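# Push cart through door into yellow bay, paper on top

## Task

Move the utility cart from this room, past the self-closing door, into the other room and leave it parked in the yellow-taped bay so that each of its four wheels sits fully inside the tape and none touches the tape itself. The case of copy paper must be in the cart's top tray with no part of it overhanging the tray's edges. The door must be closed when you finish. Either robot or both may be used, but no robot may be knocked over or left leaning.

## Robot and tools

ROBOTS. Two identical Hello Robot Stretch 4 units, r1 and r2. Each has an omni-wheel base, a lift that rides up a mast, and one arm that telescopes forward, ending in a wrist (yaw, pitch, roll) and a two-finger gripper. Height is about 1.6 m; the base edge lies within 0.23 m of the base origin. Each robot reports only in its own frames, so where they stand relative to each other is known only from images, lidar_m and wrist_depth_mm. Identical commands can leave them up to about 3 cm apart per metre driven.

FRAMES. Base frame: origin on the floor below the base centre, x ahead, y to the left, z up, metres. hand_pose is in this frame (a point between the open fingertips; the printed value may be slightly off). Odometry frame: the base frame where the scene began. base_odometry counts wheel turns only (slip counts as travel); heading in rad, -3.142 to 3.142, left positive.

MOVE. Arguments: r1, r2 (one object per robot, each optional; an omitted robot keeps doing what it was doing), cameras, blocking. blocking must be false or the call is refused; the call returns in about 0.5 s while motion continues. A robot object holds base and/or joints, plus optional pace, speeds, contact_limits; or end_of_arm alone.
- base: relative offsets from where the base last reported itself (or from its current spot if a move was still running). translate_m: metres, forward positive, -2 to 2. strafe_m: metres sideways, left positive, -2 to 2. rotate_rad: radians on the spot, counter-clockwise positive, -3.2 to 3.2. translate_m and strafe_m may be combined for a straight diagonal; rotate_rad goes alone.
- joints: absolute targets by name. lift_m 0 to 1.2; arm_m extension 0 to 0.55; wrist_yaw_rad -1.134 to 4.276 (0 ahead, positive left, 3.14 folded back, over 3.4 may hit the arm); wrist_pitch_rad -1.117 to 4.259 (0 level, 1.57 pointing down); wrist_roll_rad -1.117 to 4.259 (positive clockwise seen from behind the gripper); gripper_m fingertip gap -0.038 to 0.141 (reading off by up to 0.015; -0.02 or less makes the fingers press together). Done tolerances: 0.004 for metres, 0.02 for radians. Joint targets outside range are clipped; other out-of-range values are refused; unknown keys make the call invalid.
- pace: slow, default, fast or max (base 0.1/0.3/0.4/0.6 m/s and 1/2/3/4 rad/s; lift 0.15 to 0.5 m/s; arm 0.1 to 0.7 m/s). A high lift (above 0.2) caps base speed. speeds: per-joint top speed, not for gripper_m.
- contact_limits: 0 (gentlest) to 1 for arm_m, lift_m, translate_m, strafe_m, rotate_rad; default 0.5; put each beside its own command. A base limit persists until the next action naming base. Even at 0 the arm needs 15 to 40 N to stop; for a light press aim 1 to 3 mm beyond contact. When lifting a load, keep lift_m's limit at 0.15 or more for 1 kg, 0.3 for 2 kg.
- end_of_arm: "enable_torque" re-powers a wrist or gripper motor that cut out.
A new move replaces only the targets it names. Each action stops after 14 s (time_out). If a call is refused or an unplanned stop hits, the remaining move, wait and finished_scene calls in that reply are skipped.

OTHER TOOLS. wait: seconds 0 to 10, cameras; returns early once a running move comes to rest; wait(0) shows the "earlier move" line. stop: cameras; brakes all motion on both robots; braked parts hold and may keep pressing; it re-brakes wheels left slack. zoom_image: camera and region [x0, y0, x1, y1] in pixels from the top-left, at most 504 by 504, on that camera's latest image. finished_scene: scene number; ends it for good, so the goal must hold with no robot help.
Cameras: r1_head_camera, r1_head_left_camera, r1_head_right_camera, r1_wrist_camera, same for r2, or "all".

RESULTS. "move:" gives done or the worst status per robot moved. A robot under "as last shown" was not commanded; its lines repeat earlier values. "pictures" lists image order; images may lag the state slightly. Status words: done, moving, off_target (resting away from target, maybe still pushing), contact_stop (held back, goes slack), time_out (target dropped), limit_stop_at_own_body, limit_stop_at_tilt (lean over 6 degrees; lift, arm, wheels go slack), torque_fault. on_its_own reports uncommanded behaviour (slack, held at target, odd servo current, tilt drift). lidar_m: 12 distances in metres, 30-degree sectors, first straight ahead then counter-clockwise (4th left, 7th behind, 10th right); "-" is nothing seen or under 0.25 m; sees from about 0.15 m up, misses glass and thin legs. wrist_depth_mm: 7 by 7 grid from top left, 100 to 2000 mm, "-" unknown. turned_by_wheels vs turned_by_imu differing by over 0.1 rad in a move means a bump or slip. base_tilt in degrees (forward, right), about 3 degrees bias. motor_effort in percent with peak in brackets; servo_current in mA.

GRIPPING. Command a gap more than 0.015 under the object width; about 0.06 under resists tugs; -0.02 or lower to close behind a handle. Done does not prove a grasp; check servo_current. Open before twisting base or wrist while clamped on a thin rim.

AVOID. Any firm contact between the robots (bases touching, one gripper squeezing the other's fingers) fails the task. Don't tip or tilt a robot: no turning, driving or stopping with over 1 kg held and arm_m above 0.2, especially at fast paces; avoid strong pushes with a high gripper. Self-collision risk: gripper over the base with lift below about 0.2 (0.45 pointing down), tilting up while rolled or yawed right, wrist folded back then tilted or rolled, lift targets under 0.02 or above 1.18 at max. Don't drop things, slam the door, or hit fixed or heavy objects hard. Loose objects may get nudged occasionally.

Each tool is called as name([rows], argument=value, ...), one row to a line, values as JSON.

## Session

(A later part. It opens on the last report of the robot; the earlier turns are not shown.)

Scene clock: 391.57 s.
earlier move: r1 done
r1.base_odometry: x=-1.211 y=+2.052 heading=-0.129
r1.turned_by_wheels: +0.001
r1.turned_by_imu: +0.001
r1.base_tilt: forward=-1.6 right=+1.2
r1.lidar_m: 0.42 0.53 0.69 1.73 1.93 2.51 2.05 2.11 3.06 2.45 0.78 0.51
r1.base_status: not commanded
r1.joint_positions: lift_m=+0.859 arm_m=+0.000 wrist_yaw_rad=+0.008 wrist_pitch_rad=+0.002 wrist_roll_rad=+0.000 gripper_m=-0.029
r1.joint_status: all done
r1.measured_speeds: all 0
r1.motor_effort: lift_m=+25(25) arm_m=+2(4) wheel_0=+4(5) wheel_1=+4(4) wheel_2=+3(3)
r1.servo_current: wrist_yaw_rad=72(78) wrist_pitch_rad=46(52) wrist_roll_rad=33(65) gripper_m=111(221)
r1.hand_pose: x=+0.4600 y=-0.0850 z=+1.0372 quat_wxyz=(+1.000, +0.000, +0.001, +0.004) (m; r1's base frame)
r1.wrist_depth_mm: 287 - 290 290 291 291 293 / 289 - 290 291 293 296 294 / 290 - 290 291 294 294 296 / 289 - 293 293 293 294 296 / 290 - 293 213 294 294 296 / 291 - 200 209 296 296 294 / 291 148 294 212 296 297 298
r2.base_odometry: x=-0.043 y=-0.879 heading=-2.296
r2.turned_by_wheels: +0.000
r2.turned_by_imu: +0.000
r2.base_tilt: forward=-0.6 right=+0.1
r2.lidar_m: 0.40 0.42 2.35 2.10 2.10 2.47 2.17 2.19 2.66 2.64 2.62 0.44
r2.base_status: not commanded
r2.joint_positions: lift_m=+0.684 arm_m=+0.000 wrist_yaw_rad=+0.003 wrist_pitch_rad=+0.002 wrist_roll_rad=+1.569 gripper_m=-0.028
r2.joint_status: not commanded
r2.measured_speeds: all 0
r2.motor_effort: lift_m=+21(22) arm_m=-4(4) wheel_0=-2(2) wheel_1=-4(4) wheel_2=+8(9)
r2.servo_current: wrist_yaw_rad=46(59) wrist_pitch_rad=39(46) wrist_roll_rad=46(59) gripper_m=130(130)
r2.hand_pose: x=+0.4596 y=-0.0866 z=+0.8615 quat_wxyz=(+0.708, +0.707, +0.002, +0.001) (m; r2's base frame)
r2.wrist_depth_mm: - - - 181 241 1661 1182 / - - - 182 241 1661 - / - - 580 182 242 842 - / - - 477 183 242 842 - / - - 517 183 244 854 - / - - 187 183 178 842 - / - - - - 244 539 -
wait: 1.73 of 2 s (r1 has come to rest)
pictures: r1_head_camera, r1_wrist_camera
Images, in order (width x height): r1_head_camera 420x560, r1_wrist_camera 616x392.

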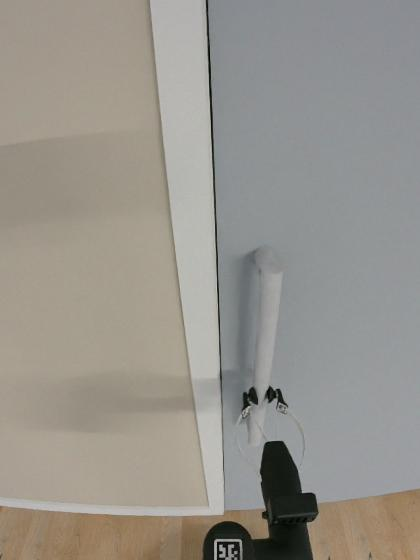

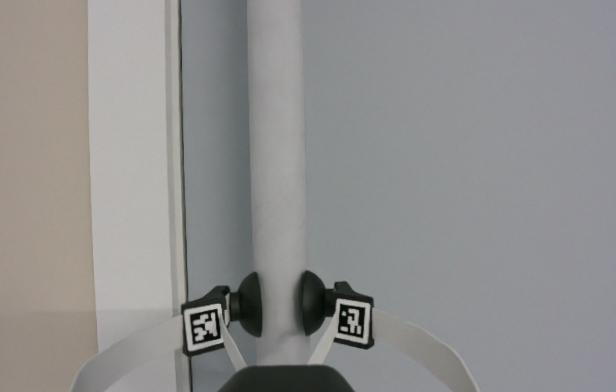

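move(blocking=false, r1={"base":{"translate_m":-0.276,"strafe_m":-0.127},"pace":"slow","contact_limits":{"translate_m":0.9},"joints":{"wrist_yaw_rad":0.27},"speeds":{"wrist_yaw_rad":0.1}})

wait(seconds=4, cameras=["r1_wrist_camera"])

move(blocking=false, r1={"base":{"translate_m":-0.222,"strafe_m":-0.215},"pace":"slow","contact_limits":{"translate_m":0.9},"joints":{"wrist_yaw_rad":0.54},"speeds":{"wrist_yaw_rad":0.1}})

wait(seconds=4, cameras=["r1_wrist_camera","r1_head_camera"])

Scene clock: 410.40 s.
move: r1 moving
r1.base_odometry: x=-1.224 y=+2.048 heading=-0.129
r1.turned_by_wheels: +0.000
r1.turned_by_imu: +0.000
r1.base_tilt: forward=-1.6 right=+1.3
r1.lidar_m: 0.43 0.51 0.72 1.76 1.90 2.55 2.04 2.10 3.04 2.49 0.79 0.55
r1.base_status: translate_m moving; strafe_m moving
r1.joint_positions: lift_m=+0.859 arm_m=+0.000 wrist_yaw_rad=+0.047 wrist_pitch_rad=+0.002 wrist_roll_rad=+0.000 gripper_m=-0.029
r1.joint_status: wrist_yaw_rad moving
r1.measured_speeds: translate_m=-0.050 strafe_m=-0.023 rotate_rad=+0.000 lift_m=+0.000 arm_m=+0.000 wrist_yaw_rad=+0.091 wrist_pitch_rad=+0.000 wrist_roll_rad=+0.000
r1.motor_effort: lift_m=+25(25) arm_m=-3(4) wheel_0=-1(4) wheel_1=-5(7) wheel_2=+9(11)
r1.servo_current: wrist_yaw_rad=46(72) wrist_pitch_rad=39(46) wrist_roll_rad=39(59) gripper_m=85(98)
r1.contact_limits: translate_m 0.9
r1.hand_pose: x=+0.4631 y=-0.0738 z=+1.0372 quat_wxyz=(+1.000, +0.000, +0.001, +0.023) (m; r1's base frame)
r1.wrist_depth_mm: 301 - 300 231 297 297 294 / 301 - 300 230 300 296 296 / 303 - 301 228 300 298 297 / 303 - 301 226 298 298 297 / 304 - 303 227 300 298 297 / 306 304 187 205 301 300 297 / 307 142 304 221 301 300 298
r2: as last shown
r2.base_tilt: forward=-0.7 right=+0.0
r2.lidar_m: 0.39 0.44 2.36 2.06 2.10 2.46 2.18 2.20 2.70 2.65 2.66 0.45
r2.motor_effort: lift_m=+21(21) arm_m=-4(4) wheel_0=-2(2) wheel_1=-4(4) wheel_2=+8(8)
r2.servo_current: wrist_yaw_rad=39(52) wrist_pitch_rad=39(46) wrist_roll_rad=46(59) gripper_m=130(130)
r2.wrist_depth_mm: - - - 181 241 1708 1182 / - - - 182 241 1708 - / - - 580 182 242 842 - / - - 473 182 242 842 - / - - 512 183 243 831 - / - - 186 183 178 831 - / - - - - 245 535 -
pictures: none

Scene clock: 414.13 s.
earlier move: r1 done
r1.base_odometry: x=-1.501 y=+1.962 heading=-0.129
r1.turned_by_wheels: +0.000
r1.turned_by_imu: -0.002
r1.base_tilt: forward=-1.6 right=+1.3
r1.lidar_m: 0.70 0.82 1.07 1.93 2.00 2.66 1.73 1.81 2.95 2.78 1.17 0.82
r1.base_status: done
r1.joint_positions: lift_m=+0.860 arm_m=+0.000 wrist_yaw_rad=+0.267 wrist_pitch_rad=+0.002 wrist_roll_rad=+0.000 gripper_m=-0.029
r1.joint_status: all done
r1.measured_speeds: all 0
r1.motor_effort: lift_m=+25(25) arm_m=+4(4) wheel_0=-5(7) wheel_1=-1(7) wheel_2=+2(11)
r1.servo_current: wrist_yaw_rad=46(78) wrist_pitch_rad=46(52) wrist_roll_rad=46(78) gripper_m=59(98)
r1.contact_limits: translate_m 0.9
r1.hand_pose: x=+0.4721 y=-0.0082 z=+1.0373 quat_wxyz=(+0.991, +0.000, +0.001, +0.133) (m; r1's base frame)
r1.wrist_depth_mm: - - - 549 530 512 496 / - - - 554 535 512 496 / - - - 559 535 512 500 / - - - 559 539 521 504 / - - - 554 539 521 500 / - - 181 200 535 521 500 / - 136 160 183 171 517 500
r2.base_odometry: x=-0.043 y=-0.879 heading=-2.296
r2.turned_by_wheels: +0.000
r2.turned_by_imu: +0.001
r2.base_tilt: forward=-0.6 right=+0.1
r2.lidar_m: 0.41 0.42 2.39 2.08 2.10 2.46 2.18 2.18 2.68 2.63 2.64 0.44
r2.base_status: not commanded
r2.joint_positions: lift_m=+0.684 arm_m=+0.000 wrist_yaw_rad=+0.003 wrist_pitch_rad=+0.002 wrist_roll_rad=+1.569 gripper_m=-0.028
r2.joint_status: not commanded
r2.measured_speeds: all 0
r2.motor_effort: lift_m=+21(22) arm_m=-4(4) wheel_0=-2(2) wheel_1=-4(4) wheel_2=+8(9)
r2.servo_current: wrist_yaw_rad=39(65) wrist_pitch_rad=39(52) wrist_roll_rad=46(65) gripper_m=124(130)
r2.hand_pose: x=+0.4596 y=-0.0866 z=+0.8615 quat_wxyz=(+0.708, +0.707, +0.002, +0.001) (m; r2's base frame)
r2.wrist_depth_mm: - - - 181 241 1661 1160 / - - - 182 241 1708 - / - - 574 182 242 854 - / - - 477 182 243 831 - / - - 517 183 244 854 - / - - 187 183 178 150 - / - - - - 245 535 -
wait: 3.73 of 4 s (r1 has come to rest)
pictures: r1_wrist_camera
Images, in order (width x height): r1_wrist_camera 616x392.

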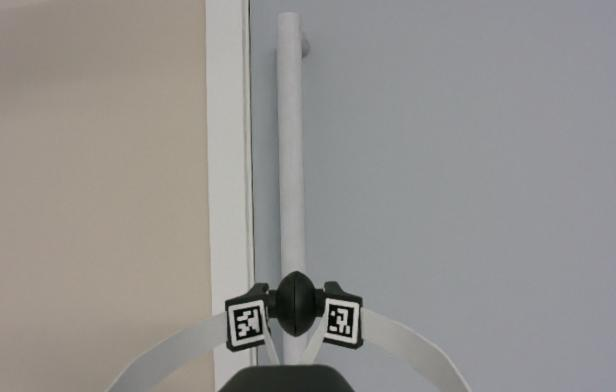

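Scene clock: 414.63 s.
move: r1 moving
r1.base_odometry: x=-1.511 y=+1.954 heading=-0.129
r1.turned_by_wheels: +0.000
r1.turned_by_imu: +0.000
r1.base_tilt: forward=-1.5 right=+1.2
r1.lidar_m: 0.72 0.80 1.10 1.95 2.01 2.71 1.74 1.79 2.93 2.77 1.20 0.83
r1.base_status: translate_m moving; strafe_m moving
r1.joint_positions: lift_m=+0.860 arm_m=+0.000 wrist_yaw_rad=+0.311 wrist_pitch_rad=+0.002 wrist_roll_rad=+0.000 gripper_m=-0.029
r1.joint_status: wrist_yaw_rad moving
r1.measured_speeds: translate_m=-0.037 strafe_m=-0.035 rotate_rad=+0.000 lift_m=+0.000 arm_m=+0.000 wrist_yaw_rad=+0.101 wrist_pitch_rad=+0.000 wrist_roll_rad=+0.000
r1.motor_effort: lift_m=+25(25) arm_m=+4(4) wheel_0=+5(7) wheel_1=-6(8) wheel_2=+5(6)
r1.servo_current: wrist_yaw_rad=65(65) wrist_pitch_rad=39(46) wrist_roll_rad=52(65) gripper_m=59(72)
r1.contact_limits: translate_m 0.9
r1.hand_pose: x=+0.4721 y=+0.0050 z=+1.0373 quat_wxyz=(+0.988, +0.000, +0.001, +0.155) (m; r1's base frame)
r1.wrist_depth_mm: - - - 554 544 512 492 / - - - 559 539 517 496 / - - - 559 549 512 496 / - - - 559 549 517 500 / - - - 569 549 517 500 / - - 181 200 539 521 496 / - 136 159 163 172 517 500
r2: as last shown
r2.turned_by_imu: +0.000
r2.base_tilt: forward=-0.7 right=+0.1
r2.lidar_m: 0.38 0.41 2.34 2.10 2.08 2.43 2.18 2.20 2.68 2.63 2.65 0.44
r2.motor_effort: lift_m=+21(21) arm_m=-4(4) wheel_0=-1(3) wheel_1=-4(4) wheel_2=+8(8)
r2.servo_current: wrist_yaw_rad=46(52) wrist_pitch_rad=39(46) wrist_roll_rad=46(52) gripper_m=130(130)
r2.wrist_depth_mm: - - - 182 241 1708 1182 / - - - 182 241 1661 - / - - 580 182 242 842 - / - - 477 183 242 854 - / - - 517 183 243 842 - / - - 186 183 178 150 - / - - - - 244 539 -
pictures: none

Scene clock: 418.47 s.
earlier move: r1 done
r1.base_odometry: x=-1.749 y=+1.778 heading=-0.129
r1.turned_by_wheels: +0.000
r1.turned_by_imu: -0.002
r1.base_tilt: forward=-1.6 right=+1.2
r1.lidar_m: 1.00 0.97 1.40 2.14 2.21 2.93 1.48 1.61 2.73 2.57 1.51 1.05
r1.base_status: done
r1.joint_positions: lift_m=+0.860 arm_m=+0.000 wrist_yaw_rad=+0.537 wrist_pitch_rad=+0.002 wrist_roll_rad=+0.000 gripper_m=-0.029
r1.joint_status: all done
r1.measured_speeds: all 0
r1.motor_effort: lift_m=+25(25) arm_m=+4(5) wheel_0=+3(7) wheel_1=-4(8) wheel_2=+2(7)
r1.servo_current: wrist_yaw_rad=59(78) wrist_pitch_rad=39(52) wrist_roll_rad=46(72) gripper_m=59(72)
r1.contact_limits: translate_m 0.9
r1.hand_pose: x=+0.4633 y=+0.0725 z=+1.0373 quat_wxyz=(+0.964, +0.000, +0.001, +0.265) (m; r1's base frame)
r1.wrist_depth_mm: - - - - - - - / - - - - - - - / - - - - - - - / - - - - - - - / - - - - - - - / - - 181 200 172 - - / - 136 160 - 149 - -
r2.base_odometry: x=-0.043 y=-0.879 heading=-2.296
r2.turned_by_wheels: +0.000
r2.turned_by_imu: +0.001
r2.base_tilt: forward=-0.7 right=+0.0
r2.lidar_m: 0.37 0.40 2.36 2.09 2.08 2.45 2.18 2.21 2.70 2.64 2.65 0.44
r2.base_status: not commanded
r2.joint_positions: lift_m=+0.684 arm_m=+0.000 wrist_yaw_rad=+0.003 wrist_pitch_rad=+0.002 wrist_roll_rad=+1.569 gripper_m=-0.028
r2.joint_status: not commanded
r2.measured_speeds: all 0
r2.motor_effort: lift_m=+21(22) arm_m=-4(4) wheel_0=-2(3) wheel_1=-4(4) wheel_2=+8(9)
r2.servo_current: wrist_yaw_rad=46(65) wrist_pitch_rad=39(46) wrist_roll_rad=33(65) gripper_m=124(137)
r2.hand_pose: x=+0.4596 y=-0.0866 z=+0.8615 quat_wxyz=(+0.708, +0.707, +0.002, +0.001) (m; r2's base frame)
r2.wrist_depth_mm: - - - 181 241 1661 1160 / - - - 182 241 1661 - / - - 580 182 243 842 - / - - 477 182 243 866 - / - - 512 183 243 842 - / - - 186 183 178 150 - / - - - - 245 535 -
wait: 3.83 of 4 s (r1 has come to rest)
pictures: r1_head_camera, r1_wrist_camera
Images, in order (width x height): r1_head_camera 420x560, r1_wrist_camera 616x392.

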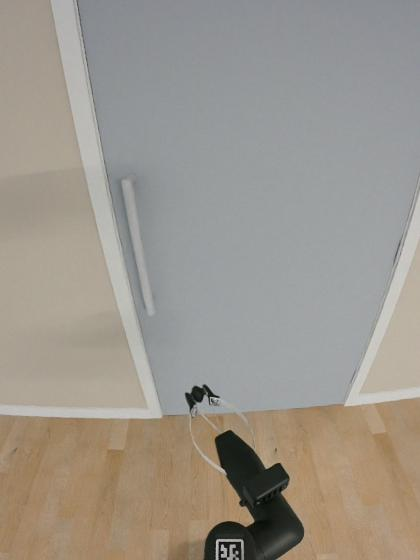

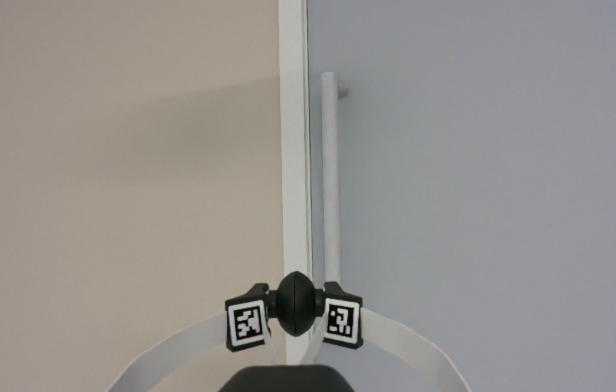

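move(blocking=false, r1={"base":{"translate_m":0.25,"strafe_m":0.34},"joints":{"wrist_yaw_rad":0,"gripper_m":0.12}})

wait(seconds=3)

move(blocking=false, r1={"base":{"translate_m":0.285,"strafe_m":0.01},"pace":"slow"})

wait(seconds=4.5, cameras=["r1_wrist_camera"])

Scene clock: 426.93 s.
move: r1 moving
r1.base_odometry: x=-1.727 y=+1.800 heading=-0.130
r1.turned_by_wheels: -0.001
r1.turned_by_imu: -0.001
r1.base_tilt: forward=-1.6 right=+1.3
r1.lidar_m: 0.99 0.92 1.37 2.11 2.19 2.93 1.50 1.61 2.77 2.60 1.50 1.05
r1.base_status: translate_m moving; strafe_m moving
r1.joint_positions: lift_m=+0.860 arm_m=+0.000 wrist_yaw_rad=+0.042 wrist_pitch_rad=+0.002 wrist_roll_rad=+0.000 gripper_m=-0.004
r1.joint_status: wrist_yaw_rad moving; gripper_m moving
r1.measured_speeds: translate_m=+0.072 strafe_m=+0.098 rotate_rad=-0.006 lift_m=+0.000 arm_m=+0.000 wrist_yaw_rad=-0.844 wrist_pitch_rad=+0.000 wrist_roll_rad=+0.000
r1.motor_effort: lift_m=+25(25) arm_m=+4(4) wheel_0=-7(7) wheel_1=+7(10) wheel_2=-6(6)
r1.servo_current: wrist_yaw_rad=52(111) wrist_pitch_rad=39(46) wrist_roll_rad=46(59) gripper_m=59(59)
r1.hand_pose: x=+0.4627 y=-0.0751 z=+1.0373 quat_wxyz=(+1.000, +0.000, +0.001, +0.021) (m; r1's base frame)
r1.wrist_depth_mm: - - - - - - - / - - - - - - - / - - - - - - - / - 715 - - - - - / - 707 - - - - - / - 707 184 191 171 - - / - 130 162 140 135 - -
r2: as last shown
r2.turned_by_imu: +0.000
r2.base_tilt: forward=-0.7 right=+0.1
r2.lidar_m: 0.38 0.42 2.37 2.08 2.09 2.44 2.17 2.19 2.66 2.63 2.66 0.45
r2.motor_effort: lift_m=+21(22) arm_m=-4(4) wheel_0=-2(2) wheel_1=-3(4) wheel_2=+8(8)
r2.servo_current: wrist_yaw_rad=59(59) wrist_pitch_rad=46(46) wrist_roll_rad=46(52) gripper_m=130(130)
r2.wrist_depth_mm: - - - 182 241 1661 1182 / - - - 182 241 1661 - / - - 585 182 242 842 - / - - 477 183 243 831 - / - - 521 183 243 842 - / - - 186 184 178 150 - / - - - - 246 535 -
pictures: none

Scene clock: 429.33 s.
earlier move: r1 done
r1.base_odometry: x=-1.457 y=+2.082 heading=-0.130
r1.turned_by_wheels: +0.000
r1.turned_by_imu: +0.003
r1.base_tilt: forward=-1.6 right=+1.3
r1.lidar_m: 0.69 0.78 1.02 1.82 1.86 2.51 1.78 1.81 3.06 2.90 1.13 0.79
r1.base_status: done
r1.joint_positions: lift_m=+0.860 arm_m=+0.000 wrist_yaw_rad=+0.003 wrist_pitch_rad=+0.002 wrist_roll_rad=+0.000 gripper_m=+0.120
r1.joint_status: all done
r1.measured_speeds: all 0
r1.motor_effort: lift_m=+25(25) arm_m=+4(4) wheel_0=-2(9) wheel_1=-2(11) wheel_2=-2(8)
r1.servo_current: wrist_yaw_rad=39(111) wrist_pitch_rad=39(52) wrist_roll_rad=46(72) gripper_m=39(91)
r1.hand_pose: x=+0.4595 y=-0.0867 z=+1.0373 quat_wxyz=(+1.000, +0.000, +0.001, +0.001) (m; r1's base frame)
r1.wrist_depth_mm: - - 535 539 544 544 549 / - - 535 535 544 544 549 / - - 539 539 549 549 549 / - - 539 539 544 554 554 / - - 544 539 549 549 559 / - 193 539 544 544 554 554 / - 140 - 144 549 559 559
r2.base_odometry: x=-0.043 y=-0.879 heading=-2.296
r2.turned_by_wheels: +0.000
r2.turned_by_imu: +0.000
r2.base_tilt: forward=-0.7 right=+0.1
r2.lidar_m: 0.41 0.43 2.36 2.06 2.07 2.47 2.17 2.19 2.68 2.63 2.64 0.44
r2.base_status: not commanded
r2.joint_positions: lift_m=+0.684 arm_m=+0.000 wrist_yaw_rad=+0.003 wrist_pitch_rad=+0.002 wrist_roll_rad=+1.569 gripper_m=-0.028
r2.joint_status: not commanded
r2.measured_speeds: all 0
r2.motor_effort: lift_m=+21(22) arm_m=-3(4) wheel_0=-2(2) wheel_1=-3(4) wheel_2=+9(9)
r2.servo_current: wrist_yaw_rad=46(65) wrist_pitch_rad=39(46) wrist_roll_rad=52(65) gripper_m=117(130)
r2.hand_pose: x=+0.4596 y=-0.0866 z=+0.8615 quat_wxyz=(+0.708, +0.707, +0.002, +0.001) (m; r2's base frame)
r2.wrist_depth_mm: - - - 181 240 1661 1182 / - - - 182 241 1708 - / - - 580 182 242 820 - / - - 473 182 242 842 - / - - 517 183 243 854 - / - - 186 184 177 854 - / - - - - 245 535 -
wait: 2.40 of 3 s (r1 has come to rest)
pictures: none

Scene clock: 429.83 s.
move: r1 moving
r1.base_odometry: x=-1.445 y=+2.081 heading=-0.129
r1.turned_by_wheels: +0.000
r1.turned_by_imu: +0.000
r1.base_tilt: forward=-1.6 right=+1.3
r1.lidar_m: 0.66 0.75 1.03 1.81 1.89 2.52 1.79 1.87 3.05 2.91 1.10 0.77
r1.base_status: translate_m moving; strafe_m moving
r1.joint_positions: lift_m=+0.860 arm_m=+0.000 wrist_yaw_rad=+0.003 wrist_pitch_rad=+0.002 wrist_roll_rad=+0.000 gripper_m=+0.120
r1.joint_status: not commanded
r1.measured_speeds: translate_m=+0.048 strafe_m=+0.002 rotate_rad=+0.000 lift_m=+0.000 arm_m=+0.000 wrist_yaw_rad=+0.000 wrist_pitch_rad=+0.000 wrist_roll_rad=+0.000
r1.motor_effort: lift_m=+25(25) arm_m=+4(4) wheel_0=+4(6) wheel_1=+4(4) wheel_2=-5(7)
r1.servo_current: wrist_yaw_rad=46(65) wrist_pitch_rad=39(52) wrist_roll_rad=39(59) gripper_m=46(46)
r1.hand_pose: x=+0.4595 y=-0.0867 z=+1.0373 quat_wxyz=(+1.000, +0.000, +0.001, +0.001) (m; r1's base frame)
r1.wrist_depth_mm: - - 530 525 530 535 539 / - - 525 530 525 535 539 / - - 521 525 535 535 544 / - - 525 535 530 539 544 / - - 530 535 535 539 544 / - 193 525 535 535 539 544 / - 140 - 143 530 539 544
r2: as last shown
r2.base_tilt: forward=-0.7 right=+0.0
r2.lidar_m: 0.38 0.44 2.37 2.07 2.08 2.45 2.18 2.19 2.68 2.64 2.66 0.43
r2.motor_effort: lift_m=+21(21) arm_m=-4(4) wheel_0=-2(2) wheel_1=-4(4) wheel_2=+8(9)
r2.servo_current: wrist_yaw_rad=52(59) wrist_pitch_rad=39(46) wrist_roll_rad=39(52) gripper_m=124(130)
r2.wrist_depth_mm: - - - 181 240 1661 1138 / - - - 182 241 1708 - / - - 580 182 242 842 - / - - 480 182 242 842 - / - - 517 183 244 842 - / - - 186 183 178 842 - / - - - - 245 539 -
pictures: none

Scene clock: 433.47 s.
earlier move: r1 done
r1.base_odometry: x=-1.173 y=+2.056 heading=-0.129
r1.turned_by_wheels: +0.000
r1.turned_by_imu: +0.000
r1.base_tilt: forward=-1.6 right=+1.3
r1.lidar_m: 0.40 0.46 0.62 1.63 1.86 2.49 2.10 2.14 3.06 2.24 0.70 0.50
r1.base_status: done
r1.joint_positions: lift_m=+0.860 arm_m=+0.000 wrist_yaw_rad=+0.003 wrist_pitch_rad=+0.002 wrist_roll_rad=+0.000 gripper_m=+0.120
r1.joint_status: not commanded
r1.measured_speeds: all 0
r1.motor_effort: lift_m=+25(25) arm_m=+4(5) wheel_0=+2(7) wheel_1=+4(7) wheel_2=-2(7)
r1.servo_current: wrist_yaw_rad=52(72) wrist_pitch_rad=39(52) wrist_roll_rad=65(65) gripper_m=39(52)
r1.hand_pose: x=+0.4595 y=-0.0867 z=+1.0373 quat_wxyz=(+1.000, +0.000, +0.001, +0.001) (m; r1's base frame)
r1.wrist_depth_mm: 249 253 254 256 258 260 263 / 248 254 255 257 259 262 263 / 250 255 257 257 260 262 264 / 250 - 255 257 259 263 264 / 251 255 255 259 260 263 265 / 252 194 256 259 260 265 265 / 253 161 258 148 260 264 266
r2.base_odometry: x=-0.043 y=-0.879 heading=-2.296
r2.turned_by_wheels: +0.000
r2.turned_by_imu: +0.001
r2.base_tilt: forward=-0.7 right=+0.1
r2.lidar_m: 0.40 0.42 2.36 2.10 2.09 2.46 2.18 2.21 2.68 2.63 2.64 0.45
r2.base_status: not commanded
r2.joint_positions: lift_m=+0.684 arm_m=+0.000 wrist_yaw_rad=+0.003 wrist_pitch_rad=+0.002 wrist_roll_rad=+1.569 gripper_m=-0.028
r2.joint_status: not commanded
r2.measured_speeds: all 0
r2.motor_effort: lift_m=+21(22) arm_m=-4(4) wheel_0=-2(2) wheel_1=-3(4) wheel_2=+8(9)
r2.servo_current: wrist_yaw_rad=59(59) wrist_pitch_rad=39(52) wrist_roll_rad=46(65) gripper_m=124(137)
r2.hand_pose: x=+0.4596 y=-0.0866 z=+0.8615 quat_wxyz=(+0.708, +0.707, +0.002, +0.001) (m; r2's base frame)
r2.wrist_depth_mm: - - - 182 241 1708 1160 / - - - 181 242 1708 - / - - 580 182 243 831 - / - - 480 182 242 842 - / - - 517 182 244 842 - / - - 186 183 178 854 - / - - - - 245 539 -
wait: 3.63 of 4.5 s (r1 has come to rest)
pictures: r1_wrist_camera
Images, in order (width x height): r1_wrist_camera 616x392.

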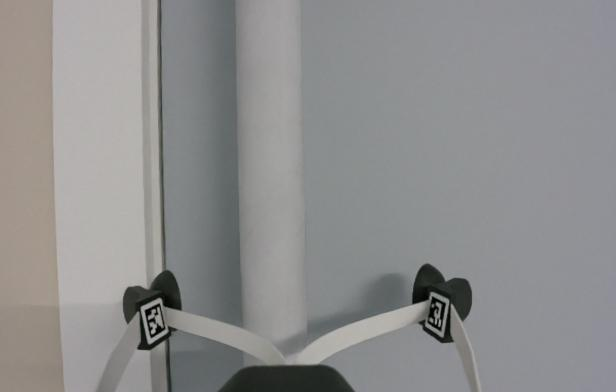

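move(blocking=false, r1={"base":{"strafe_m":0.01},"pace":"slow","joints":{"gripper_m":-0.034}})

wait(seconds=1)

wait(seconds=1.5, cameras=["r1_wrist_camera","r1_head_camera"])

Scene clock: 438.37 s.
move: r1 moving
r1.base_odometry: x=-1.172 y=+2.065 heading=-0.129
r1.turned_by_wheels: +0.000
r1.turned_by_imu: +0.000
r1.base_tilt: forward=-1.6 right=+1.3
r1.lidar_m: 0.39 0.48 0.63 1.63 1.89 2.51 2.07 2.13 3.07 2.28 0.73 0.49
r1.base_status: strafe_m moving
r1.joint_positions: lift_m=+0.860 arm_m=+0.000 wrist_yaw_rad=+0.003 wrist_pitch_rad=+0.002 wrist_roll_rad=+0.000 gripper_m=+0.113
r1.joint_status: gripper_m moving
r1.measured_speeds: translate_m=+0.000 strafe_m=+0.011 rotate_rad=+0.000 lift_m=+0.000 arm_m=+0.000 wrist_yaw_rad=+0.000 wrist_pitch_rad=+0.000 wrist_roll_rad=+0.000
r1.motor_effort: lift_m=+25(25) arm_m=+4(4) wheel_0=-3(7) wheel_1=+2(8) wheel_2=-1(3)
r1.servo_current: wrist_yaw_rad=46(72) wrist_pitch_rad=46(52) wrist_roll_rad=33(59) gripper_m=59(65)
r1.hand_pose: x=+0.4595 y=-0.0867 z=+1.0373 quat_wxyz=(+1.000, +0.000, +0.001, +0.001) (m; r1's base frame)
r1.wrist_depth_mm: 249 - 253 179 259 260 262 / 250 - 254 178 259 260 263 / 250 - 256 178 260 262 264 / 251 - 255 178 260 263 264 / 251 - 257 178 260 263 265 / 252 196 258 179 212 265 265 / 253 - 258 147 263 264 266
r2: as last shown
r2.turned_by_imu: +0.000
r2.base_tilt: forward=-0.6 right=+0.1
r2.lidar_m: 0.40 0.42 2.35 2.09 2.09 2.46 2.18 2.16 2.67 2.64 2.66 0.46
r2.motor_effort: lift_m=+21(22) arm_m=-4(4) wheel_0=-2(2) wheel_1=-3(4) wheel_2=+8(8)
r2.servo_current: wrist_yaw_rad=52(59) wrist_pitch_rad=39(46) wrist_roll_rad=52(59) gripper_m=130(130)
r2.wrist_depth_mm: - - - 181 240 1708 1182 / - - - 181 242 1708 - / - - 574 182 241 842 - / - - 480 183 242 842 - / - - 517 183 244 842 - / - - 186 183 178 842 - / - - - - 245 539 -
pictures: none

Scene clock: 439.37 s.
earlier move: r1 moving
r1.base_odometry: x=-1.172 y=+2.065 heading=-0.129
r1.turned_by_wheels: +0.000
r1.turned_by_imu: +0.000
r1.base_tilt: forward=-1.6 right=+1.3
r1.lidar_m: 0.40 0.48 0.66 1.60 1.88 2.47 2.08 2.14 3.06 2.28 0.72 0.48
r1.base_status: done
r1.joint_positions: lift_m=+0.860 arm_m=+0.000 wrist_yaw_rad=+0.003 wrist_pitch_rad=+0.002 wrist_roll_rad=+0.000 gripper_m=+0.087
r1.joint_status: gripper_m moving
r1.measured_speeds: all 0
r1.motor_effort: lift_m=+24(25) arm_m=+4(4) wheel_0=-3(7) wheel_1=+1(8) wheel_2=+0(3)
r1.servo_current: wrist_yaw_rad=39(72) wrist_pitch_rad=39(52) wrist_roll_rad=46(59) gripper_m=59(72)
r1.hand_pose: x=+0.4595 y=-0.0867 z=+1.0373 quat_wxyz=(+1.000, +0.000, +0.001, +0.001) (m; r1's base frame)
r1.wrist_depth_mm: 248 - 254 177 258 260 262 / 250 - 254 178 258 262 262 / 250 - 255 177 260 262 263 / 250 - 255 179 260 262 263 / 251 - 256 180 260 263 264 / 252 - 256 178 198 262 265 / 252 139 258 144 262 263 266
r2.base_odometry: x=-0.043 y=-0.879 heading=-2.296
r2.turned_by_wheels: +0.000
r2.turned_by_imu: +0.000
r2.base_tilt: forward=-0.7 right=+0.1
r2.lidar_m: 0.41 0.42 2.38 2.08 2.07 2.44 2.17 2.19 2.66 2.64 2.63 0.44
r2.base_status: not commanded
r2.joint_positions: lift_m=+0.684 arm_m=+0.000 wrist_yaw_rad=+0.003 wrist_pitch_rad=+0.002 wrist_roll_rad=+1.569 gripper_m=-0.028
r2.joint_status: not commanded
r2.measured_speeds: all 0
r2.motor_effort: lift_m=+21(22) arm_m=-3(4) wheel_0=-2(2) wheel_1=-3(4) wheel_2=+8(8)
r2.servo_current: wrist_yaw_rad=46(59) wrist_pitch_rad=39(46) wrist_roll_rad=46(59) gripper_m=130(137)
r2.hand_pose: x=+0.4596 y=-0.0866 z=+0.8615 quat_wxyz=(+0.708, +0.707, +0.002, +0.001) (m; r2's base frame)
r2.wrist_depth_mm: - - - 181 241 1661 1182 / - - - 182 242 1708 - / - - 574 182 243 842 - / - - 473 182 243 854 - / - - 512 183 243 831 - / - - 186 183 177 842 - / - - - - 246 539 -
wait: 1.00 s; no rest
pictures: none

Scene clock: 440.87 s.
earlier move: r1 moving
r1.base_odometry: x=-1.172 y=+2.065 heading=-0.129
r1.turned_by_wheels: +0.000
r1.turned_by_imu: +0.000
r1.base_tilt: forward=-1.6 right=+1.3
r1.lidar_m: 0.39 0.48 0.65 1.60 1.86 2.48 2.09 2.16 3.05 2.26 0.71 0.49
r1.base_status: done
r1.joint_positions: lift_m=+0.860 arm_m=+0.000 wrist_yaw_rad=+0.003 wrist_pitch_rad=+0.002 wrist_roll_rad=+0.000 gripper_m=+0.041
r1.joint_status: gripper_m moving
r1.measured_speeds: all 0
r1.motor_effort: lift_m=+24(25) arm_m=+4(4) wheel_0=-2(7) wheel_1=+1(8) wheel_2=+0(3)
r1.servo_current: wrist_yaw_rad=26(72) wrist_pitch_rad=39(52) wrist_roll_rad=46(59) gripper_m=72(72)
r1.hand_pose: x=+0.4595 y=-0.0867 z=+1.0373 quat_wxyz=(+1.000, +0.000, +0.001, +0.001) (m; r1's base frame)
r1.wrist_depth_mm: 250 - 254 177 257 259 263 / 249 - 254 177 258 259 263 / 250 - 255 178 259 262 263 / 251 - 255 179 260 262 263 / 251 - 256 179 260 263 265 / 252 - 208 178 194 264 264 / 253 134 258 144 260 264 267
r2.base_odometry: x=-0.043 y=-0.879 heading=-2.296
r2.turned_by_wheels: +0.000
r2.turned_by_imu: +0.000
r2.base_tilt: forward=-0.7 right=+0.0
r2.lidar_m: 0.40 0.42 2.37 2.08 2.10 2.45 2.18 2.19 2.67 2.63 2.66 0.43
r2.base_status: not commanded
r2.joint_positions: lift_m=+0.684 arm_m=+0.000 wrist_yaw_rad=+0.003 wrist_pitch_rad=+0.002 wrist_roll_rad=+1.569 gripper_m=-0.028
r2.joint_status: not commanded
r2.measured_speeds: all 0
r2.motor_effort: lift_m=+21(22) arm_m=-4(4) wheel_0=-2(2) wheel_1=-3(4) wheel_2=+8(9)
r2.servo_current: wrist_yaw_rad=39(59) wrist_pitch_rad=46(46) wrist_roll_rad=39(59) gripper_m=130(143)
r2.hand_pose: x=+0.4596 y=-0.0866 z=+0.8615 quat_wxyz=(+0.708, +0.707, +0.002, +0.001) (m; r2's base frame)
r2.wrist_depth_mm: - - - 181 240 1756 1160 / - - - 181 241 1708 - / - - 585 183 242 831 - / - - 480 182 242 831 - / - - 517 183 243 854 - / - - 187 183 178 854 - / - - - - 245 539 -
wait: 1.50 s; no rest
pictures: r1_head_camera, r1_wrist_camera
Images, in order (width x height): r1_head_camera 420x560, r1_wrist_camera 616x392.

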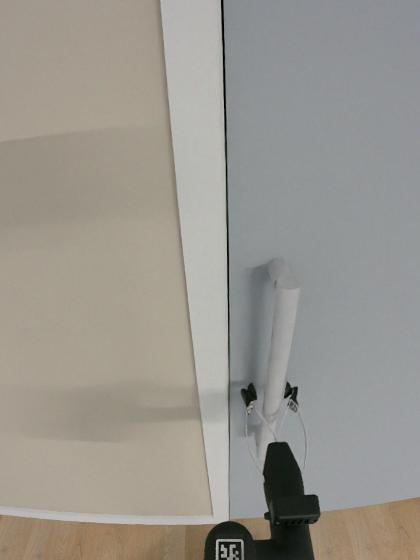

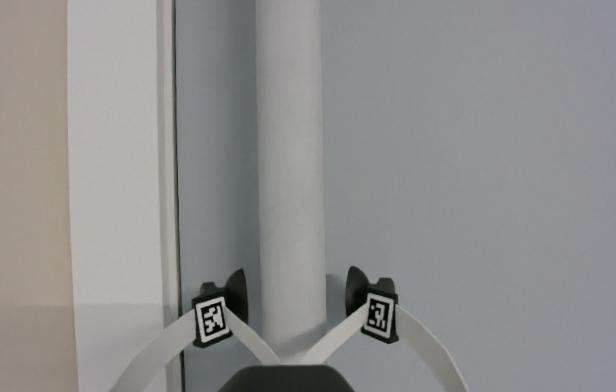

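wait(seconds=2.5, cameras=["r1_wrist_camera"])

move(blocking=false, r1={"base":{"translate_m":-0.276,"strafe_m":-0.127},"pace":"slow","contact_limits":{"translate_m":0.9},"joints":{"wrist_yaw_rad":0.27},"speeds":{"wrist_yaw_rad":0.1}})

wait(seconds=4.5, cameras=["r1_wrist_camera","r1_head_camera"])

Scene clock: 446.37 s.
earlier move: r1 done
r1.base_odometry: x=-1.172 y=+2.065 heading=-0.129
r1.turned_by_wheels: +0.001
r1.turned_by_imu: +0.000
r1.base_tilt: forward=-1.5 right=+1.3
r1.lidar_m: 0.39 0.47 0.65 1.61 1.87 2.48 2.10 2.16 3.06 2.23 0.71 0.49
r1.base_status: done
r1.joint_positions: lift_m=+0.860 arm_m=+0.000 wrist_yaw_rad=+0.003 wrist_pitch_rad=+0.002 wrist_roll_rad=+0.000 gripper_m=-0.033
r1.joint_status: all done
r1.measured_speeds: all 0
r1.motor_effort: lift_m=+25(25) arm_m=-4(4) wheel_0=-3(7) wheel_1=+0(8) wheel_2=+8(8)
r1.servo_current: wrist_yaw_rad=59(72) wrist_pitch_rad=46(52) wrist_roll_rad=39(65) gripper_m=91(163)
r1.hand_pose: x=+0.4596 y=-0.0866 z=+1.0373 quat_wxyz=(+1.000, +0.000, +0.001, +0.001) (m; r1's base frame)
r1.wrist_depth_mm: 248 - 242 165 246 248 251 / 249 - 242 166 247 249 251 / 250 - 243 167 248 249 252 / 249 - 244 167 248 251 253 / 250 - 244 168 249 252 253 / 251 - 212 167 184 252 253 / 250 137 246 166 249 137 254
r2.base_odometry: x=-0.043 y=-0.879 heading=-2.296
r2.turned_by_wheels: +0.000
r2.turned_by_imu: +0.001
r2.base_tilt: forward=-0.7 right=+0.1
r2.lidar_m: 0.39 0.42 2.34 2.09 2.09 2.49 2.16 2.19 2.68 2.64 2.63 0.44
r2.base_status: not commanded
r2.joint_positions: lift_m=+0.684 arm_m=+0.000 wrist_yaw_rad=+0.003 wrist_pitch_rad=+0.002 wrist_roll_rad=+1.569 gripper_m=-0.028
r2.joint_status: not commanded
r2.measured_speeds: all 0
r2.motor_effort: lift_m=+21(22) arm_m=-4(4) wheel_0=-2(2) wheel_1=-3(4) wheel_2=+8(9)
r2.servo_current: wrist_yaw_rad=52(65) wrist_pitch_rad=46(46) wrist_roll_rad=65(65) gripper_m=117(143)
r2.hand_pose: x=+0.4596 y=-0.0866 z=+0.8615 quat_wxyz=(+0.708, +0.707, +0.002, +0.001) (m; r2's base frame)
r2.wrist_depth_mm: - - - 182 240 1708 1182 / - - - 182 242 1661 - / - - 580 182 241 854 - / - - 477 183 243 854 - / - - 512 183 244 831 - / - - 186 183 178 831 - / - - - - 244 535 -
wait: 0.00 of 2.5 s (r1 has come to rest)
pictures: r1_wrist_camera
Images, in order (width x height): r1_wrist_camera 616x392.

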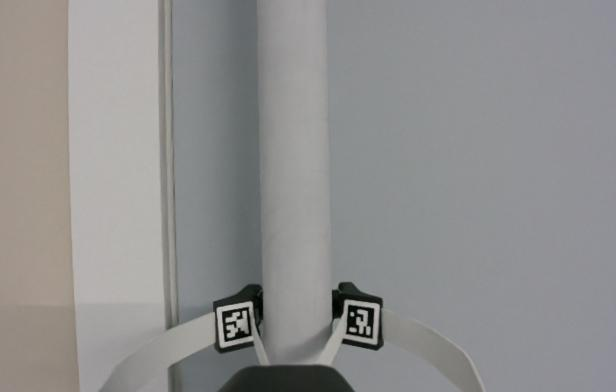

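Scene clock: 446.87 s.
move: r1 moving
r1.base_odometry: x=-1.185 y=+2.061 heading=-0.129
r1.turned_by_wheels: +0.000
r1.turned_by_imu: -0.006
r1.base_tilt: forward=-1.5 right=+1.3
r1.lidar_m: 0.40 0.46 0.64 1.59 1.90 2.49 2.06 2.11 3.09 2.39 0.72 0.48
r1.base_status: translate_m moving; strafe_m moving
r1.joint_positions: lift_m=+0.860 arm_m=+0.000 wrist_yaw_rad=+0.043 wrist_pitch_rad=+0.002 wrist_roll_rad=+0.000 gripper_m=-0.033
r1.joint_status: wrist_yaw_rad moving
r1.measured_speeds: translate_m=-0.048 strafe_m=-0.023 rotate_rad=+0.001 lift_m=+0.000 arm_m=+0.000 wrist_yaw_rad=+0.095 wrist_pitch_rad=+0.000 wrist_roll_rad=+0.000
r1.motor_effort: lift_m=+25(25) arm_m=-4(4) wheel_0=-10(11) wheel_1=-7(9) wheel_2=+13(15)
r1.servo_current: wrist_yaw_rad=33(91) wrist_pitch_rad=39(46) wrist_roll_rad=46(59) gripper_m=98(98)
r1.contact_limits: translate_m 0.9
r1.hand_pose: x=+0.4628 y=-0.0750 z=+1.0373 quat_wxyz=(+1.000, +0.000, +0.001, +0.021) (m; r1's base frame)
r1.wrist_depth_mm: 260 - 242 167 245 247 248 / 260 - 243 167 245 248 247 / 259 - 245 167 246 249 248 / 262 - 245 167 247 248 250 / 262 - 246 167 249 248 249 / 263 - 211 167 183 250 250 / 263 141 247 165 248 140 252
r2: as last shown
r2.turned_by_imu: +0.000
r2.base_tilt: forward=-0.7 right=+0.0
r2.lidar_m: 0.40 0.41 2.34 2.05 2.09 2.45 2.16 2.20 2.68 2.63 2.64 0.44
r2.motor_effort: lift_m=+21(21) arm_m=-4(4) wheel_0=-2(2) wheel_1=-4(4) wheel_2=+8(8)
r2.servo_current: wrist_yaw_rad=59(59) wrist_pitch_rad=39(46) wrist_roll_rad=39(65) gripper_m=130(130)
r2.wrist_depth_mm: - - - 182 240 1661 1160 / - - - 182 241 1708 - / - - 580 182 242 842 - / - - 477 183 243 842 - / - - 517 183 242 842 - / - - 186 185 178 842 - / - - - - 244 539 -
pictures: none

Scene clock: 450.60 s.
earlier move: r1 done
r1.base_odometry: x=-1.461 y=+1.975 heading=-0.129
r1.turned_by_wheels: +0.000
r1.turned_by_imu: -0.022
r1.base_tilt: forward=-1.5 right=+1.3
r1.lidar_m: 0.39 0.74 0.97 1.91 1.95 2.59 1.77 1.80 2.99 2.83 1.09 0.53
r1.base_status: done
r1.joint_positions: lift_m=+0.860 arm_m=+0.000 wrist_yaw_rad=+0.267 wrist_pitch_rad=+0.002 wrist_roll_rad=+0.000 gripper_m=-0.033
r1.joint_status: all done
r1.measured_speeds: all 0
r1.motor_effort: lift_m=+25(25) arm_m=-5(5) wheel_0=-9(14) wheel_1=-7(12) wheel_2=+12(15)
r1.servo_current: wrist_yaw_rad=52(91) wrist_pitch_rad=39(52) wrist_roll_rad=46(72) gripper_m=85(98)
r1.contact_limits: translate_m 0.9
r1.hand_pose: x=+0.4722 y=-0.0082 z=+1.0373 quat_wxyz=(+0.991, +0.000, +0.001, +0.133) (m; r1's base frame)
r1.wrist_depth_mm: - - 238 163 251 259 267 / - - 238 165 252 260 267 / - - 239 167 253 262 268 / - - 238 164 254 262 268 / - - 240 166 253 262 270 / - - 236 166 183 264 268 / - 136 238 164 253 260 271
r2.base_odometry: x=-0.043 y=-0.879 heading=-2.296
r2.turned_by_wheels: +0.000
r2.turned_by_imu: +0.001
r2.base_tilt: forward=-0.6 right=+0.0
r2.lidar_m: 0.41 0.43 2.35 2.10 2.08 2.45 2.19 2.17 2.69 2.63 2.64 0.44
r2.base_status: not commanded
r2.joint_positions: lift_m=+0.684 arm_m=+0.000 wrist_yaw_rad=+0.003 wrist_pitch_rad=+0.002 wrist_roll_rad=+1.569 gripper_m=-0.028
r2.joint_status: not commanded
r2.measured_speeds: all 0
r2.motor_effort: lift_m=+21(22) arm_m=-4(4) wheel_0=-2(2) wheel_1=-3(4) wheel_2=+8(9)
r2.servo_current: wrist_yaw_rad=46(59) wrist_pitch_rad=39(46) wrist_roll_rad=39(65) gripper_m=117(137)
r2.hand_pose: x=+0.4596 y=-0.0866 z=+0.8615 quat_wxyz=(+0.708, +0.707, +0.002, +0.001) (m; r2's base frame)
r2.wrist_depth_mm: - - - 182 240 1708 1182 / - - - 182 241 1756 - / - - 585 182 242 842 - / - - 477 183 242 842 - / - - 517 183 244 842 - / - - 187 183 177 842 - / - - - - 245 539 -
wait: 3.73 of 4.5 s (r1 has come to rest)
pictures: r1_head_camera, r1_wrist_camera
Images, in order (width x height): r1_head_camera 420x560, r1_wrist_camera 616x392.

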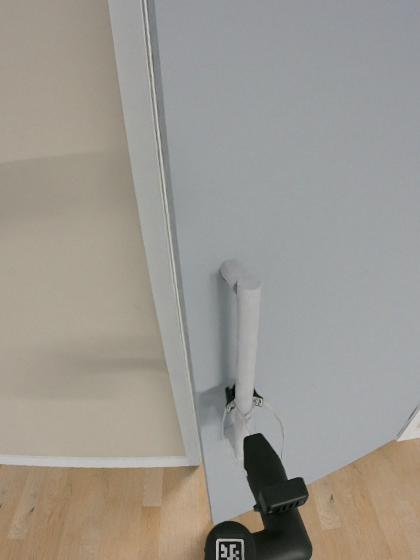

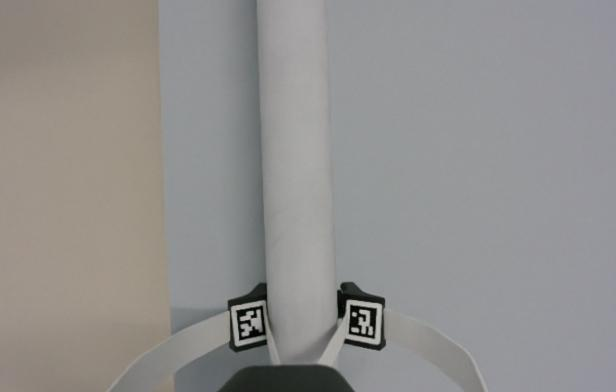

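Door opening. Continue the arc.

move(blocking=false, r1={"base":{"translate_m":-0.222,"strafe_m":-0.215},"pace":"slow","contact_limits":{"translate_m":0.9},"joints":{"wrist_yaw_rad":0.54},"speeds":{"wrist_yaw_rad":0.1}})

wait(seconds=4.5, cameras=["r1_wrist_camera"])

move(blocking=false, r1={"base":{"translate_m":-0.143,"strafe_m":-0.277},"pace":"slow","contact_limits":{"translate_m":0.9},"joints":{"wrist_yaw_rad":0.8},"speeds":{"wrist_yaw_rad":0.1}})

wait(seconds=4.5, cameras=["r1_wrist_camera","r1_head_left_camera"])

Scene clock: 457.27 s.
move: r1 moving
r1.base_odometry: x=-1.472 y=+1.967 heading=-0.129
r1.turned_by_wheels: +0.000
r1.turned_by_imu: -0.012
r1.base_tilt: forward=-1.5 right=+1.3
r1.lidar_m: 0.40 0.74 1.01 1.91 1.96 2.53 1.75 1.82 3.01 2.81 1.18 0.56
r1.base_status: translate_m moving; strafe_m moving
r1.joint_positions: lift_m=+0.860 arm_m=+0.000 wrist_yaw_rad=+0.308 wrist_pitch_rad=+0.002 wrist_roll_rad=+0.000 gripper_m=-0.033
r1.joint_status: wrist_yaw_rad moving
r1.measured_speeds: translate_m=-0.036 strafe_m=-0.033 rotate_rad=-0.005 lift_m=+0.000 arm_m=+0.000 wrist_yaw_rad=+0.092 wrist_pitch_rad=+0.000 wrist_roll_rad=+0.000
r1.motor_effort: lift_m=+25(25) arm_m=-4(5) wheel_0=+0(10) wheel_1=-7(11) wheel_2=+14(16)
r1.servo_current: wrist_yaw_rad=65(72) wrist_pitch_rad=39(46) wrist_roll_rad=59(59) gripper_m=85(85)
r1.contact_limits: translate_m 0.9
r1.hand_pose: x=+0.4723 y=+0.0041 z=+1.0373 quat_wxyz=(+0.988, +0.000, +0.001, +0.153) (m; r1's base frame)
r1.wrist_depth_mm: - - 237 162 251 258 264 / - - 238 166 251 258 265 / - - 238 166 252 259 265 / - - 238 165 253 260 265 / - - 239 166 254 259 266 / - - 236 167 183 262 267 / - - 238 164 252 258 268
r2: as last shown
r2.turned_by_imu: +0.000
r2.base_tilt: forward=-0.7 right=+0.0
r2.lidar_m: 0.40 0.42 2.34 2.05 2.10 2.45 2.16 2.16 2.65 2.64 2.64 0.45
r2.motor_effort: lift_m=+21(21) arm_m=-4(4) wheel_0=-2(2) wheel_1=-4(4) wheel_2=+8(9)
r2.servo_current: wrist_yaw_rad=52(52) wrist_pitch_rad=33(46) wrist_roll_rad=59(59) gripper_m=124(137)
r2.wrist_depth_mm: - - - 181 241 1661 1160 / - - - 182 241 1661 - / - - 585 182 242 842 - / - - 477 183 243 842 - / - - 517 183 243 842 - / - - 186 183 178 831 - / - - - - 244 539 -
pictures: none

Scene clock: 461.10 s.
earlier move: r1 done
r1.base_odometry: x=-1.709 y=+1.790 heading=-0.129
r1.turned_by_wheels: +0.000
r1.turned_by_imu: -0.025
r1.base_tilt: forward=-1.5 right=+1.3
r1.lidar_m: 0.40 0.42 1.25 2.10 2.13 2.71 1.52 1.61 2.84 2.63 1.57 0.69
r1.base_status: done
r1.joint_positions: lift_m=+0.860 arm_m=+0.000 wrist_yaw_rad=+0.537 wrist_pitch_rad=+0.002 wrist_roll_rad=+0.000 gripper_m=-0.033
r1.joint_status: all done
r1.measured_speeds: all 0
r1.motor_effort: lift_m=+25(25) arm_m=-5(5) wheel_0=-1(10) wheel_1=-7(14) wheel_2=+11(16)
r1.servo_current: wrist_yaw_rad=39(85) wrist_pitch_rad=46(52) wrist_roll_rad=33(65) gripper_m=78(91)
r1.contact_limits: translate_m 0.9
r1.hand_pose: x=+0.4635 y=+0.0724 z=+1.0373 quat_wxyz=(+0.964, +0.000, +0.001, +0.265) (m; r1's base frame)
r1.wrist_depth_mm: - - 234 163 256 267 278 / - 231 236 164 256 267 277 / - 231 236 167 258 267 278 / - - 235 164 256 268 281 / - - 236 166 257 270 279 / - - 187 166 182 270 279 / - 135 235 164 257 264 281
r2.base_odometry: x=-0.043 y=-0.879 heading=-2.296
r2.turned_by_wheels: +0.000
r2.turned_by_imu: +0.001
r2.base_tilt: forward=-0.6 right=+0.0
r2.lidar_m: 0.38 0.40 2.34 2.09 2.10 2.46 2.17 2.19 2.69 2.63 2.64 0.42
r2.base_status: not commanded
r2.joint_positions: lift_m=+0.684 arm_m=+0.000 wrist_yaw_rad=+0.003 wrist_pitch_rad=+0.002 wrist_roll_rad=+1.569 gripper_m=-0.028
r2.joint_status: not commanded
r2.measured_speeds: all 0
r2.motor_effort: lift_m=+21(22) arm_m=-4(4) wheel_0=-2(2) wheel_1=-4(4) wheel_2=+8(9)
r2.servo_current: wrist_yaw_rad=46(65) wrist_pitch_rad=33(52) wrist_roll_rad=65(65) gripper_m=124(137)
r2.hand_pose: x=+0.4596 y=-0.0866 z=+0.8615 quat_wxyz=(+0.708, +0.707, +0.002, +0.001) (m; r2's base frame)
r2.wrist_depth_mm: - - - 181 240 1618 1160 / - - - 182 242 1661 - / - - 580 182 242 842 - / - - 477 183 243 842 - / - - 517 183 243 842 - / - - 187 184 178 150 - / - - - - 244 539 -
wait: 3.83 of 4.5 s (r1 has come to rest)
pictures: r1_wrist_camera
Images, in order (width x height): r1_wrist_camera 616x392.

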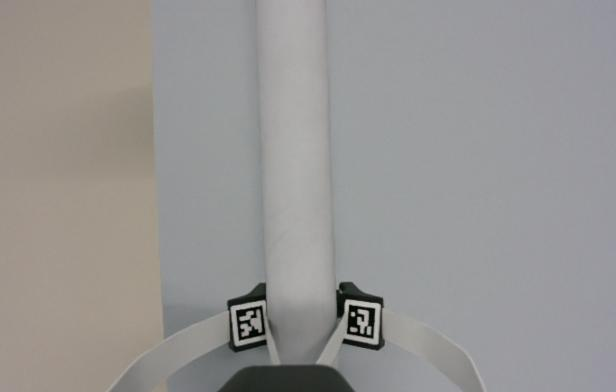

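Scene clock: 461.60 s.
move: r1 moving
r1.base_odometry: x=-1.716 y=+1.780 heading=-0.129
r1.turned_by_wheels: +0.000
r1.turned_by_imu: +0.000
r1.base_tilt: forward=-1.5 right=+1.2
r1.lidar_m: 0.41 0.44 1.27 2.12 2.15 2.73 1.52 1.59 2.83 2.61 1.63 0.71
r1.base_status: translate_m moving; strafe_m moving
r1.joint_positions: lift_m=+0.860 arm_m=+0.000 wrist_yaw_rad=+0.574 wrist_pitch_rad=+0.002 wrist_roll_rad=+0.000 gripper_m=-0.033
r1.joint_status: wrist_yaw_rad moving
r1.measured_speeds: translate_m=-0.022 strafe_m=-0.045 rotate_rad=+0.004 lift_m=+0.000 arm_m=+0.000 wrist_yaw_rad=+0.098 wrist_pitch_rad=+0.000 wrist_roll_rad=+0.000
r1.motor_effort: lift_m=+25(25) arm_m=-5(5) wheel_0=+0(2) wheel_1=-11(13) wheel_2=+15(15)
r1.servo_current: wrist_yaw_rad=59(91) wrist_pitch_rad=46(52) wrist_roll_rad=39(59) gripper_m=85(85)
r1.contact_limits: translate_m 0.9
r1.hand_pose: x=+0.4607 y=+0.0831 z=+1.0373 quat_wxyz=(+0.959, +0.000, +0.001, +0.283) (m; r1's base frame)
r1.wrist_depth_mm: - - 236 163 253 263 274 / - - 236 165 253 263 273 / - - 236 165 254 265 274 / - - 236 165 255 265 273 / - - 237 165 255 264 274 / - - 234 166 182 267 276 / - 133 236 163 254 140 274
r2: as last shown
r2.turned_by_imu: +0.000
r2.base_tilt: forward=-0.7 right=+0.1
r2.lidar_m: 0.38 0.42 2.35 2.07 2.07 2.45 2.18 2.18 2.68 2.62 2.66 0.44
r2.motor_effort: lift_m=+21(22) arm_m=-4(4) wheel_0=-2(2) wheel_1=-4(4) wheel_2=+8(8)
r2.servo_current: wrist_yaw_rad=46(59) wrist_pitch_rad=39(46) wrist_roll_rad=52(52) gripper_m=130(130)
r2.wrist_depth_mm: - - - 181 242 1708 1160 / - - - 181 241 1756 - / - - 580 182 241 842 - / - - 477 183 242 842 - / - - 517 183 243 842 - / - - 186 183 178 149 - / - - - - 245 539 -
pictures: none

Scene clock: 465.50 s.
earlier move: r1 done
r1.base_odometry: x=-1.886 y=+1.534 heading=-0.128
r1.turned_by_wheels: +0.000
r1.turned_by_imu: -0.004
r1.base_tilt: forward=-1.5 right=+1.3
r1.lidar_m: 0.40 0.38 1.48 2.33 2.40 3.03 1.37 3.83 2.59 2.35 1.85 1.15
r1.base_status: done
r1.joint_positions: lift_m=+0.860 arm_m=+0.000 wrist_yaw_rad=+0.797 wrist_pitch_rad=+0.002 wrist_roll_rad=+0.000 gripper_m=-0.033
r1.joint_status: all done
r1.measured_speeds: all 0
r1.motor_effort: lift_m=+25(25) arm_m=-5(5) wheel_0=+4(7) wheel_1=-8(16) wheel_2=+10(15)
r1.servo_current: wrist_yaw_rad=46(91) wrist_pitch_rad=33(52) wrist_roll_rad=39(65) gripper_m=72(85)
r1.contact_limits: translate_m 0.9
r1.hand_pose: x=+0.4350 y=+0.1452 z=+1.0373 quat_wxyz=(+0.922, +0.000, +0.001, +0.388) (m; r1's base frame)
r1.wrist_depth_mm: - 232 235 163 255 264 273 / - 231 236 163 254 264 274 / - 232 237 166 255 265 274 / - - 237 166 255 265 273 / - - 237 166 255 266 274 / - - 209 166 183 266 276 / - - 236 163 255 263 277
r2.base_odometry: x=-0.043 y=-0.879 heading=-2.296
r2.turned_by_wheels: +0.000
r2.turned_by_imu: +0.001
r2.base_tilt: forward=-0.7 right=+0.1
r2.lidar_m: 0.40 0.41 2.34 2.10 2.09 2.48 2.18 2.18 2.67 2.63 2.66 0.43
r2.base_status: not commanded
r2.joint_positions: lift_m=+0.684 arm_m=+0.000 wrist_yaw_rad=+0.003 wrist_pitch_rad=+0.002 wrist_roll_rad=+1.569 gripper_m=-0.028
r2.joint_status: not commanded
r2.measured_speeds: all 0
r2.motor_effort: lift_m=+21(22) arm_m=-4(4) wheel_0=-2(2) wheel_1=-4(4) wheel_2=+8(9)
r2.servo_current: wrist_yaw_rad=52(59) wrist_pitch_rad=39(46) wrist_roll_rad=52(65) gripper_m=124(137)
r2.hand_pose: x=+0.4596 y=-0.0866 z=+0.8615 quat_wxyz=(+0.708, +0.707, +0.002, +0.001) (m; r2's base frame)
r2.wrist_depth_mm: - - - 181 241 1708 1182 / - - - 182 241 1708 - / - - 580 182 241 842 - / - - 477 183 243 831 - / - - 521 183 243 842 - / - - 187 184 178 831 - / - - - - 245 535 -
wait: 3.90 of 4.5 s (r1 has come to rest)
pictures: r1_head_left_camera, r1_wrist_camera
Images, in order (width x height): r1_head_left_camera 420x672, r1_wrist_camera 616x392.

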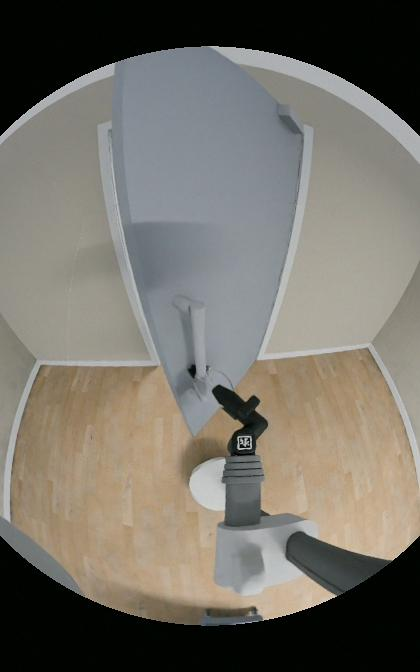

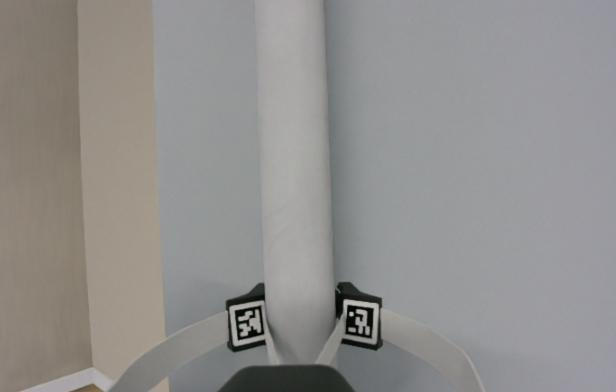

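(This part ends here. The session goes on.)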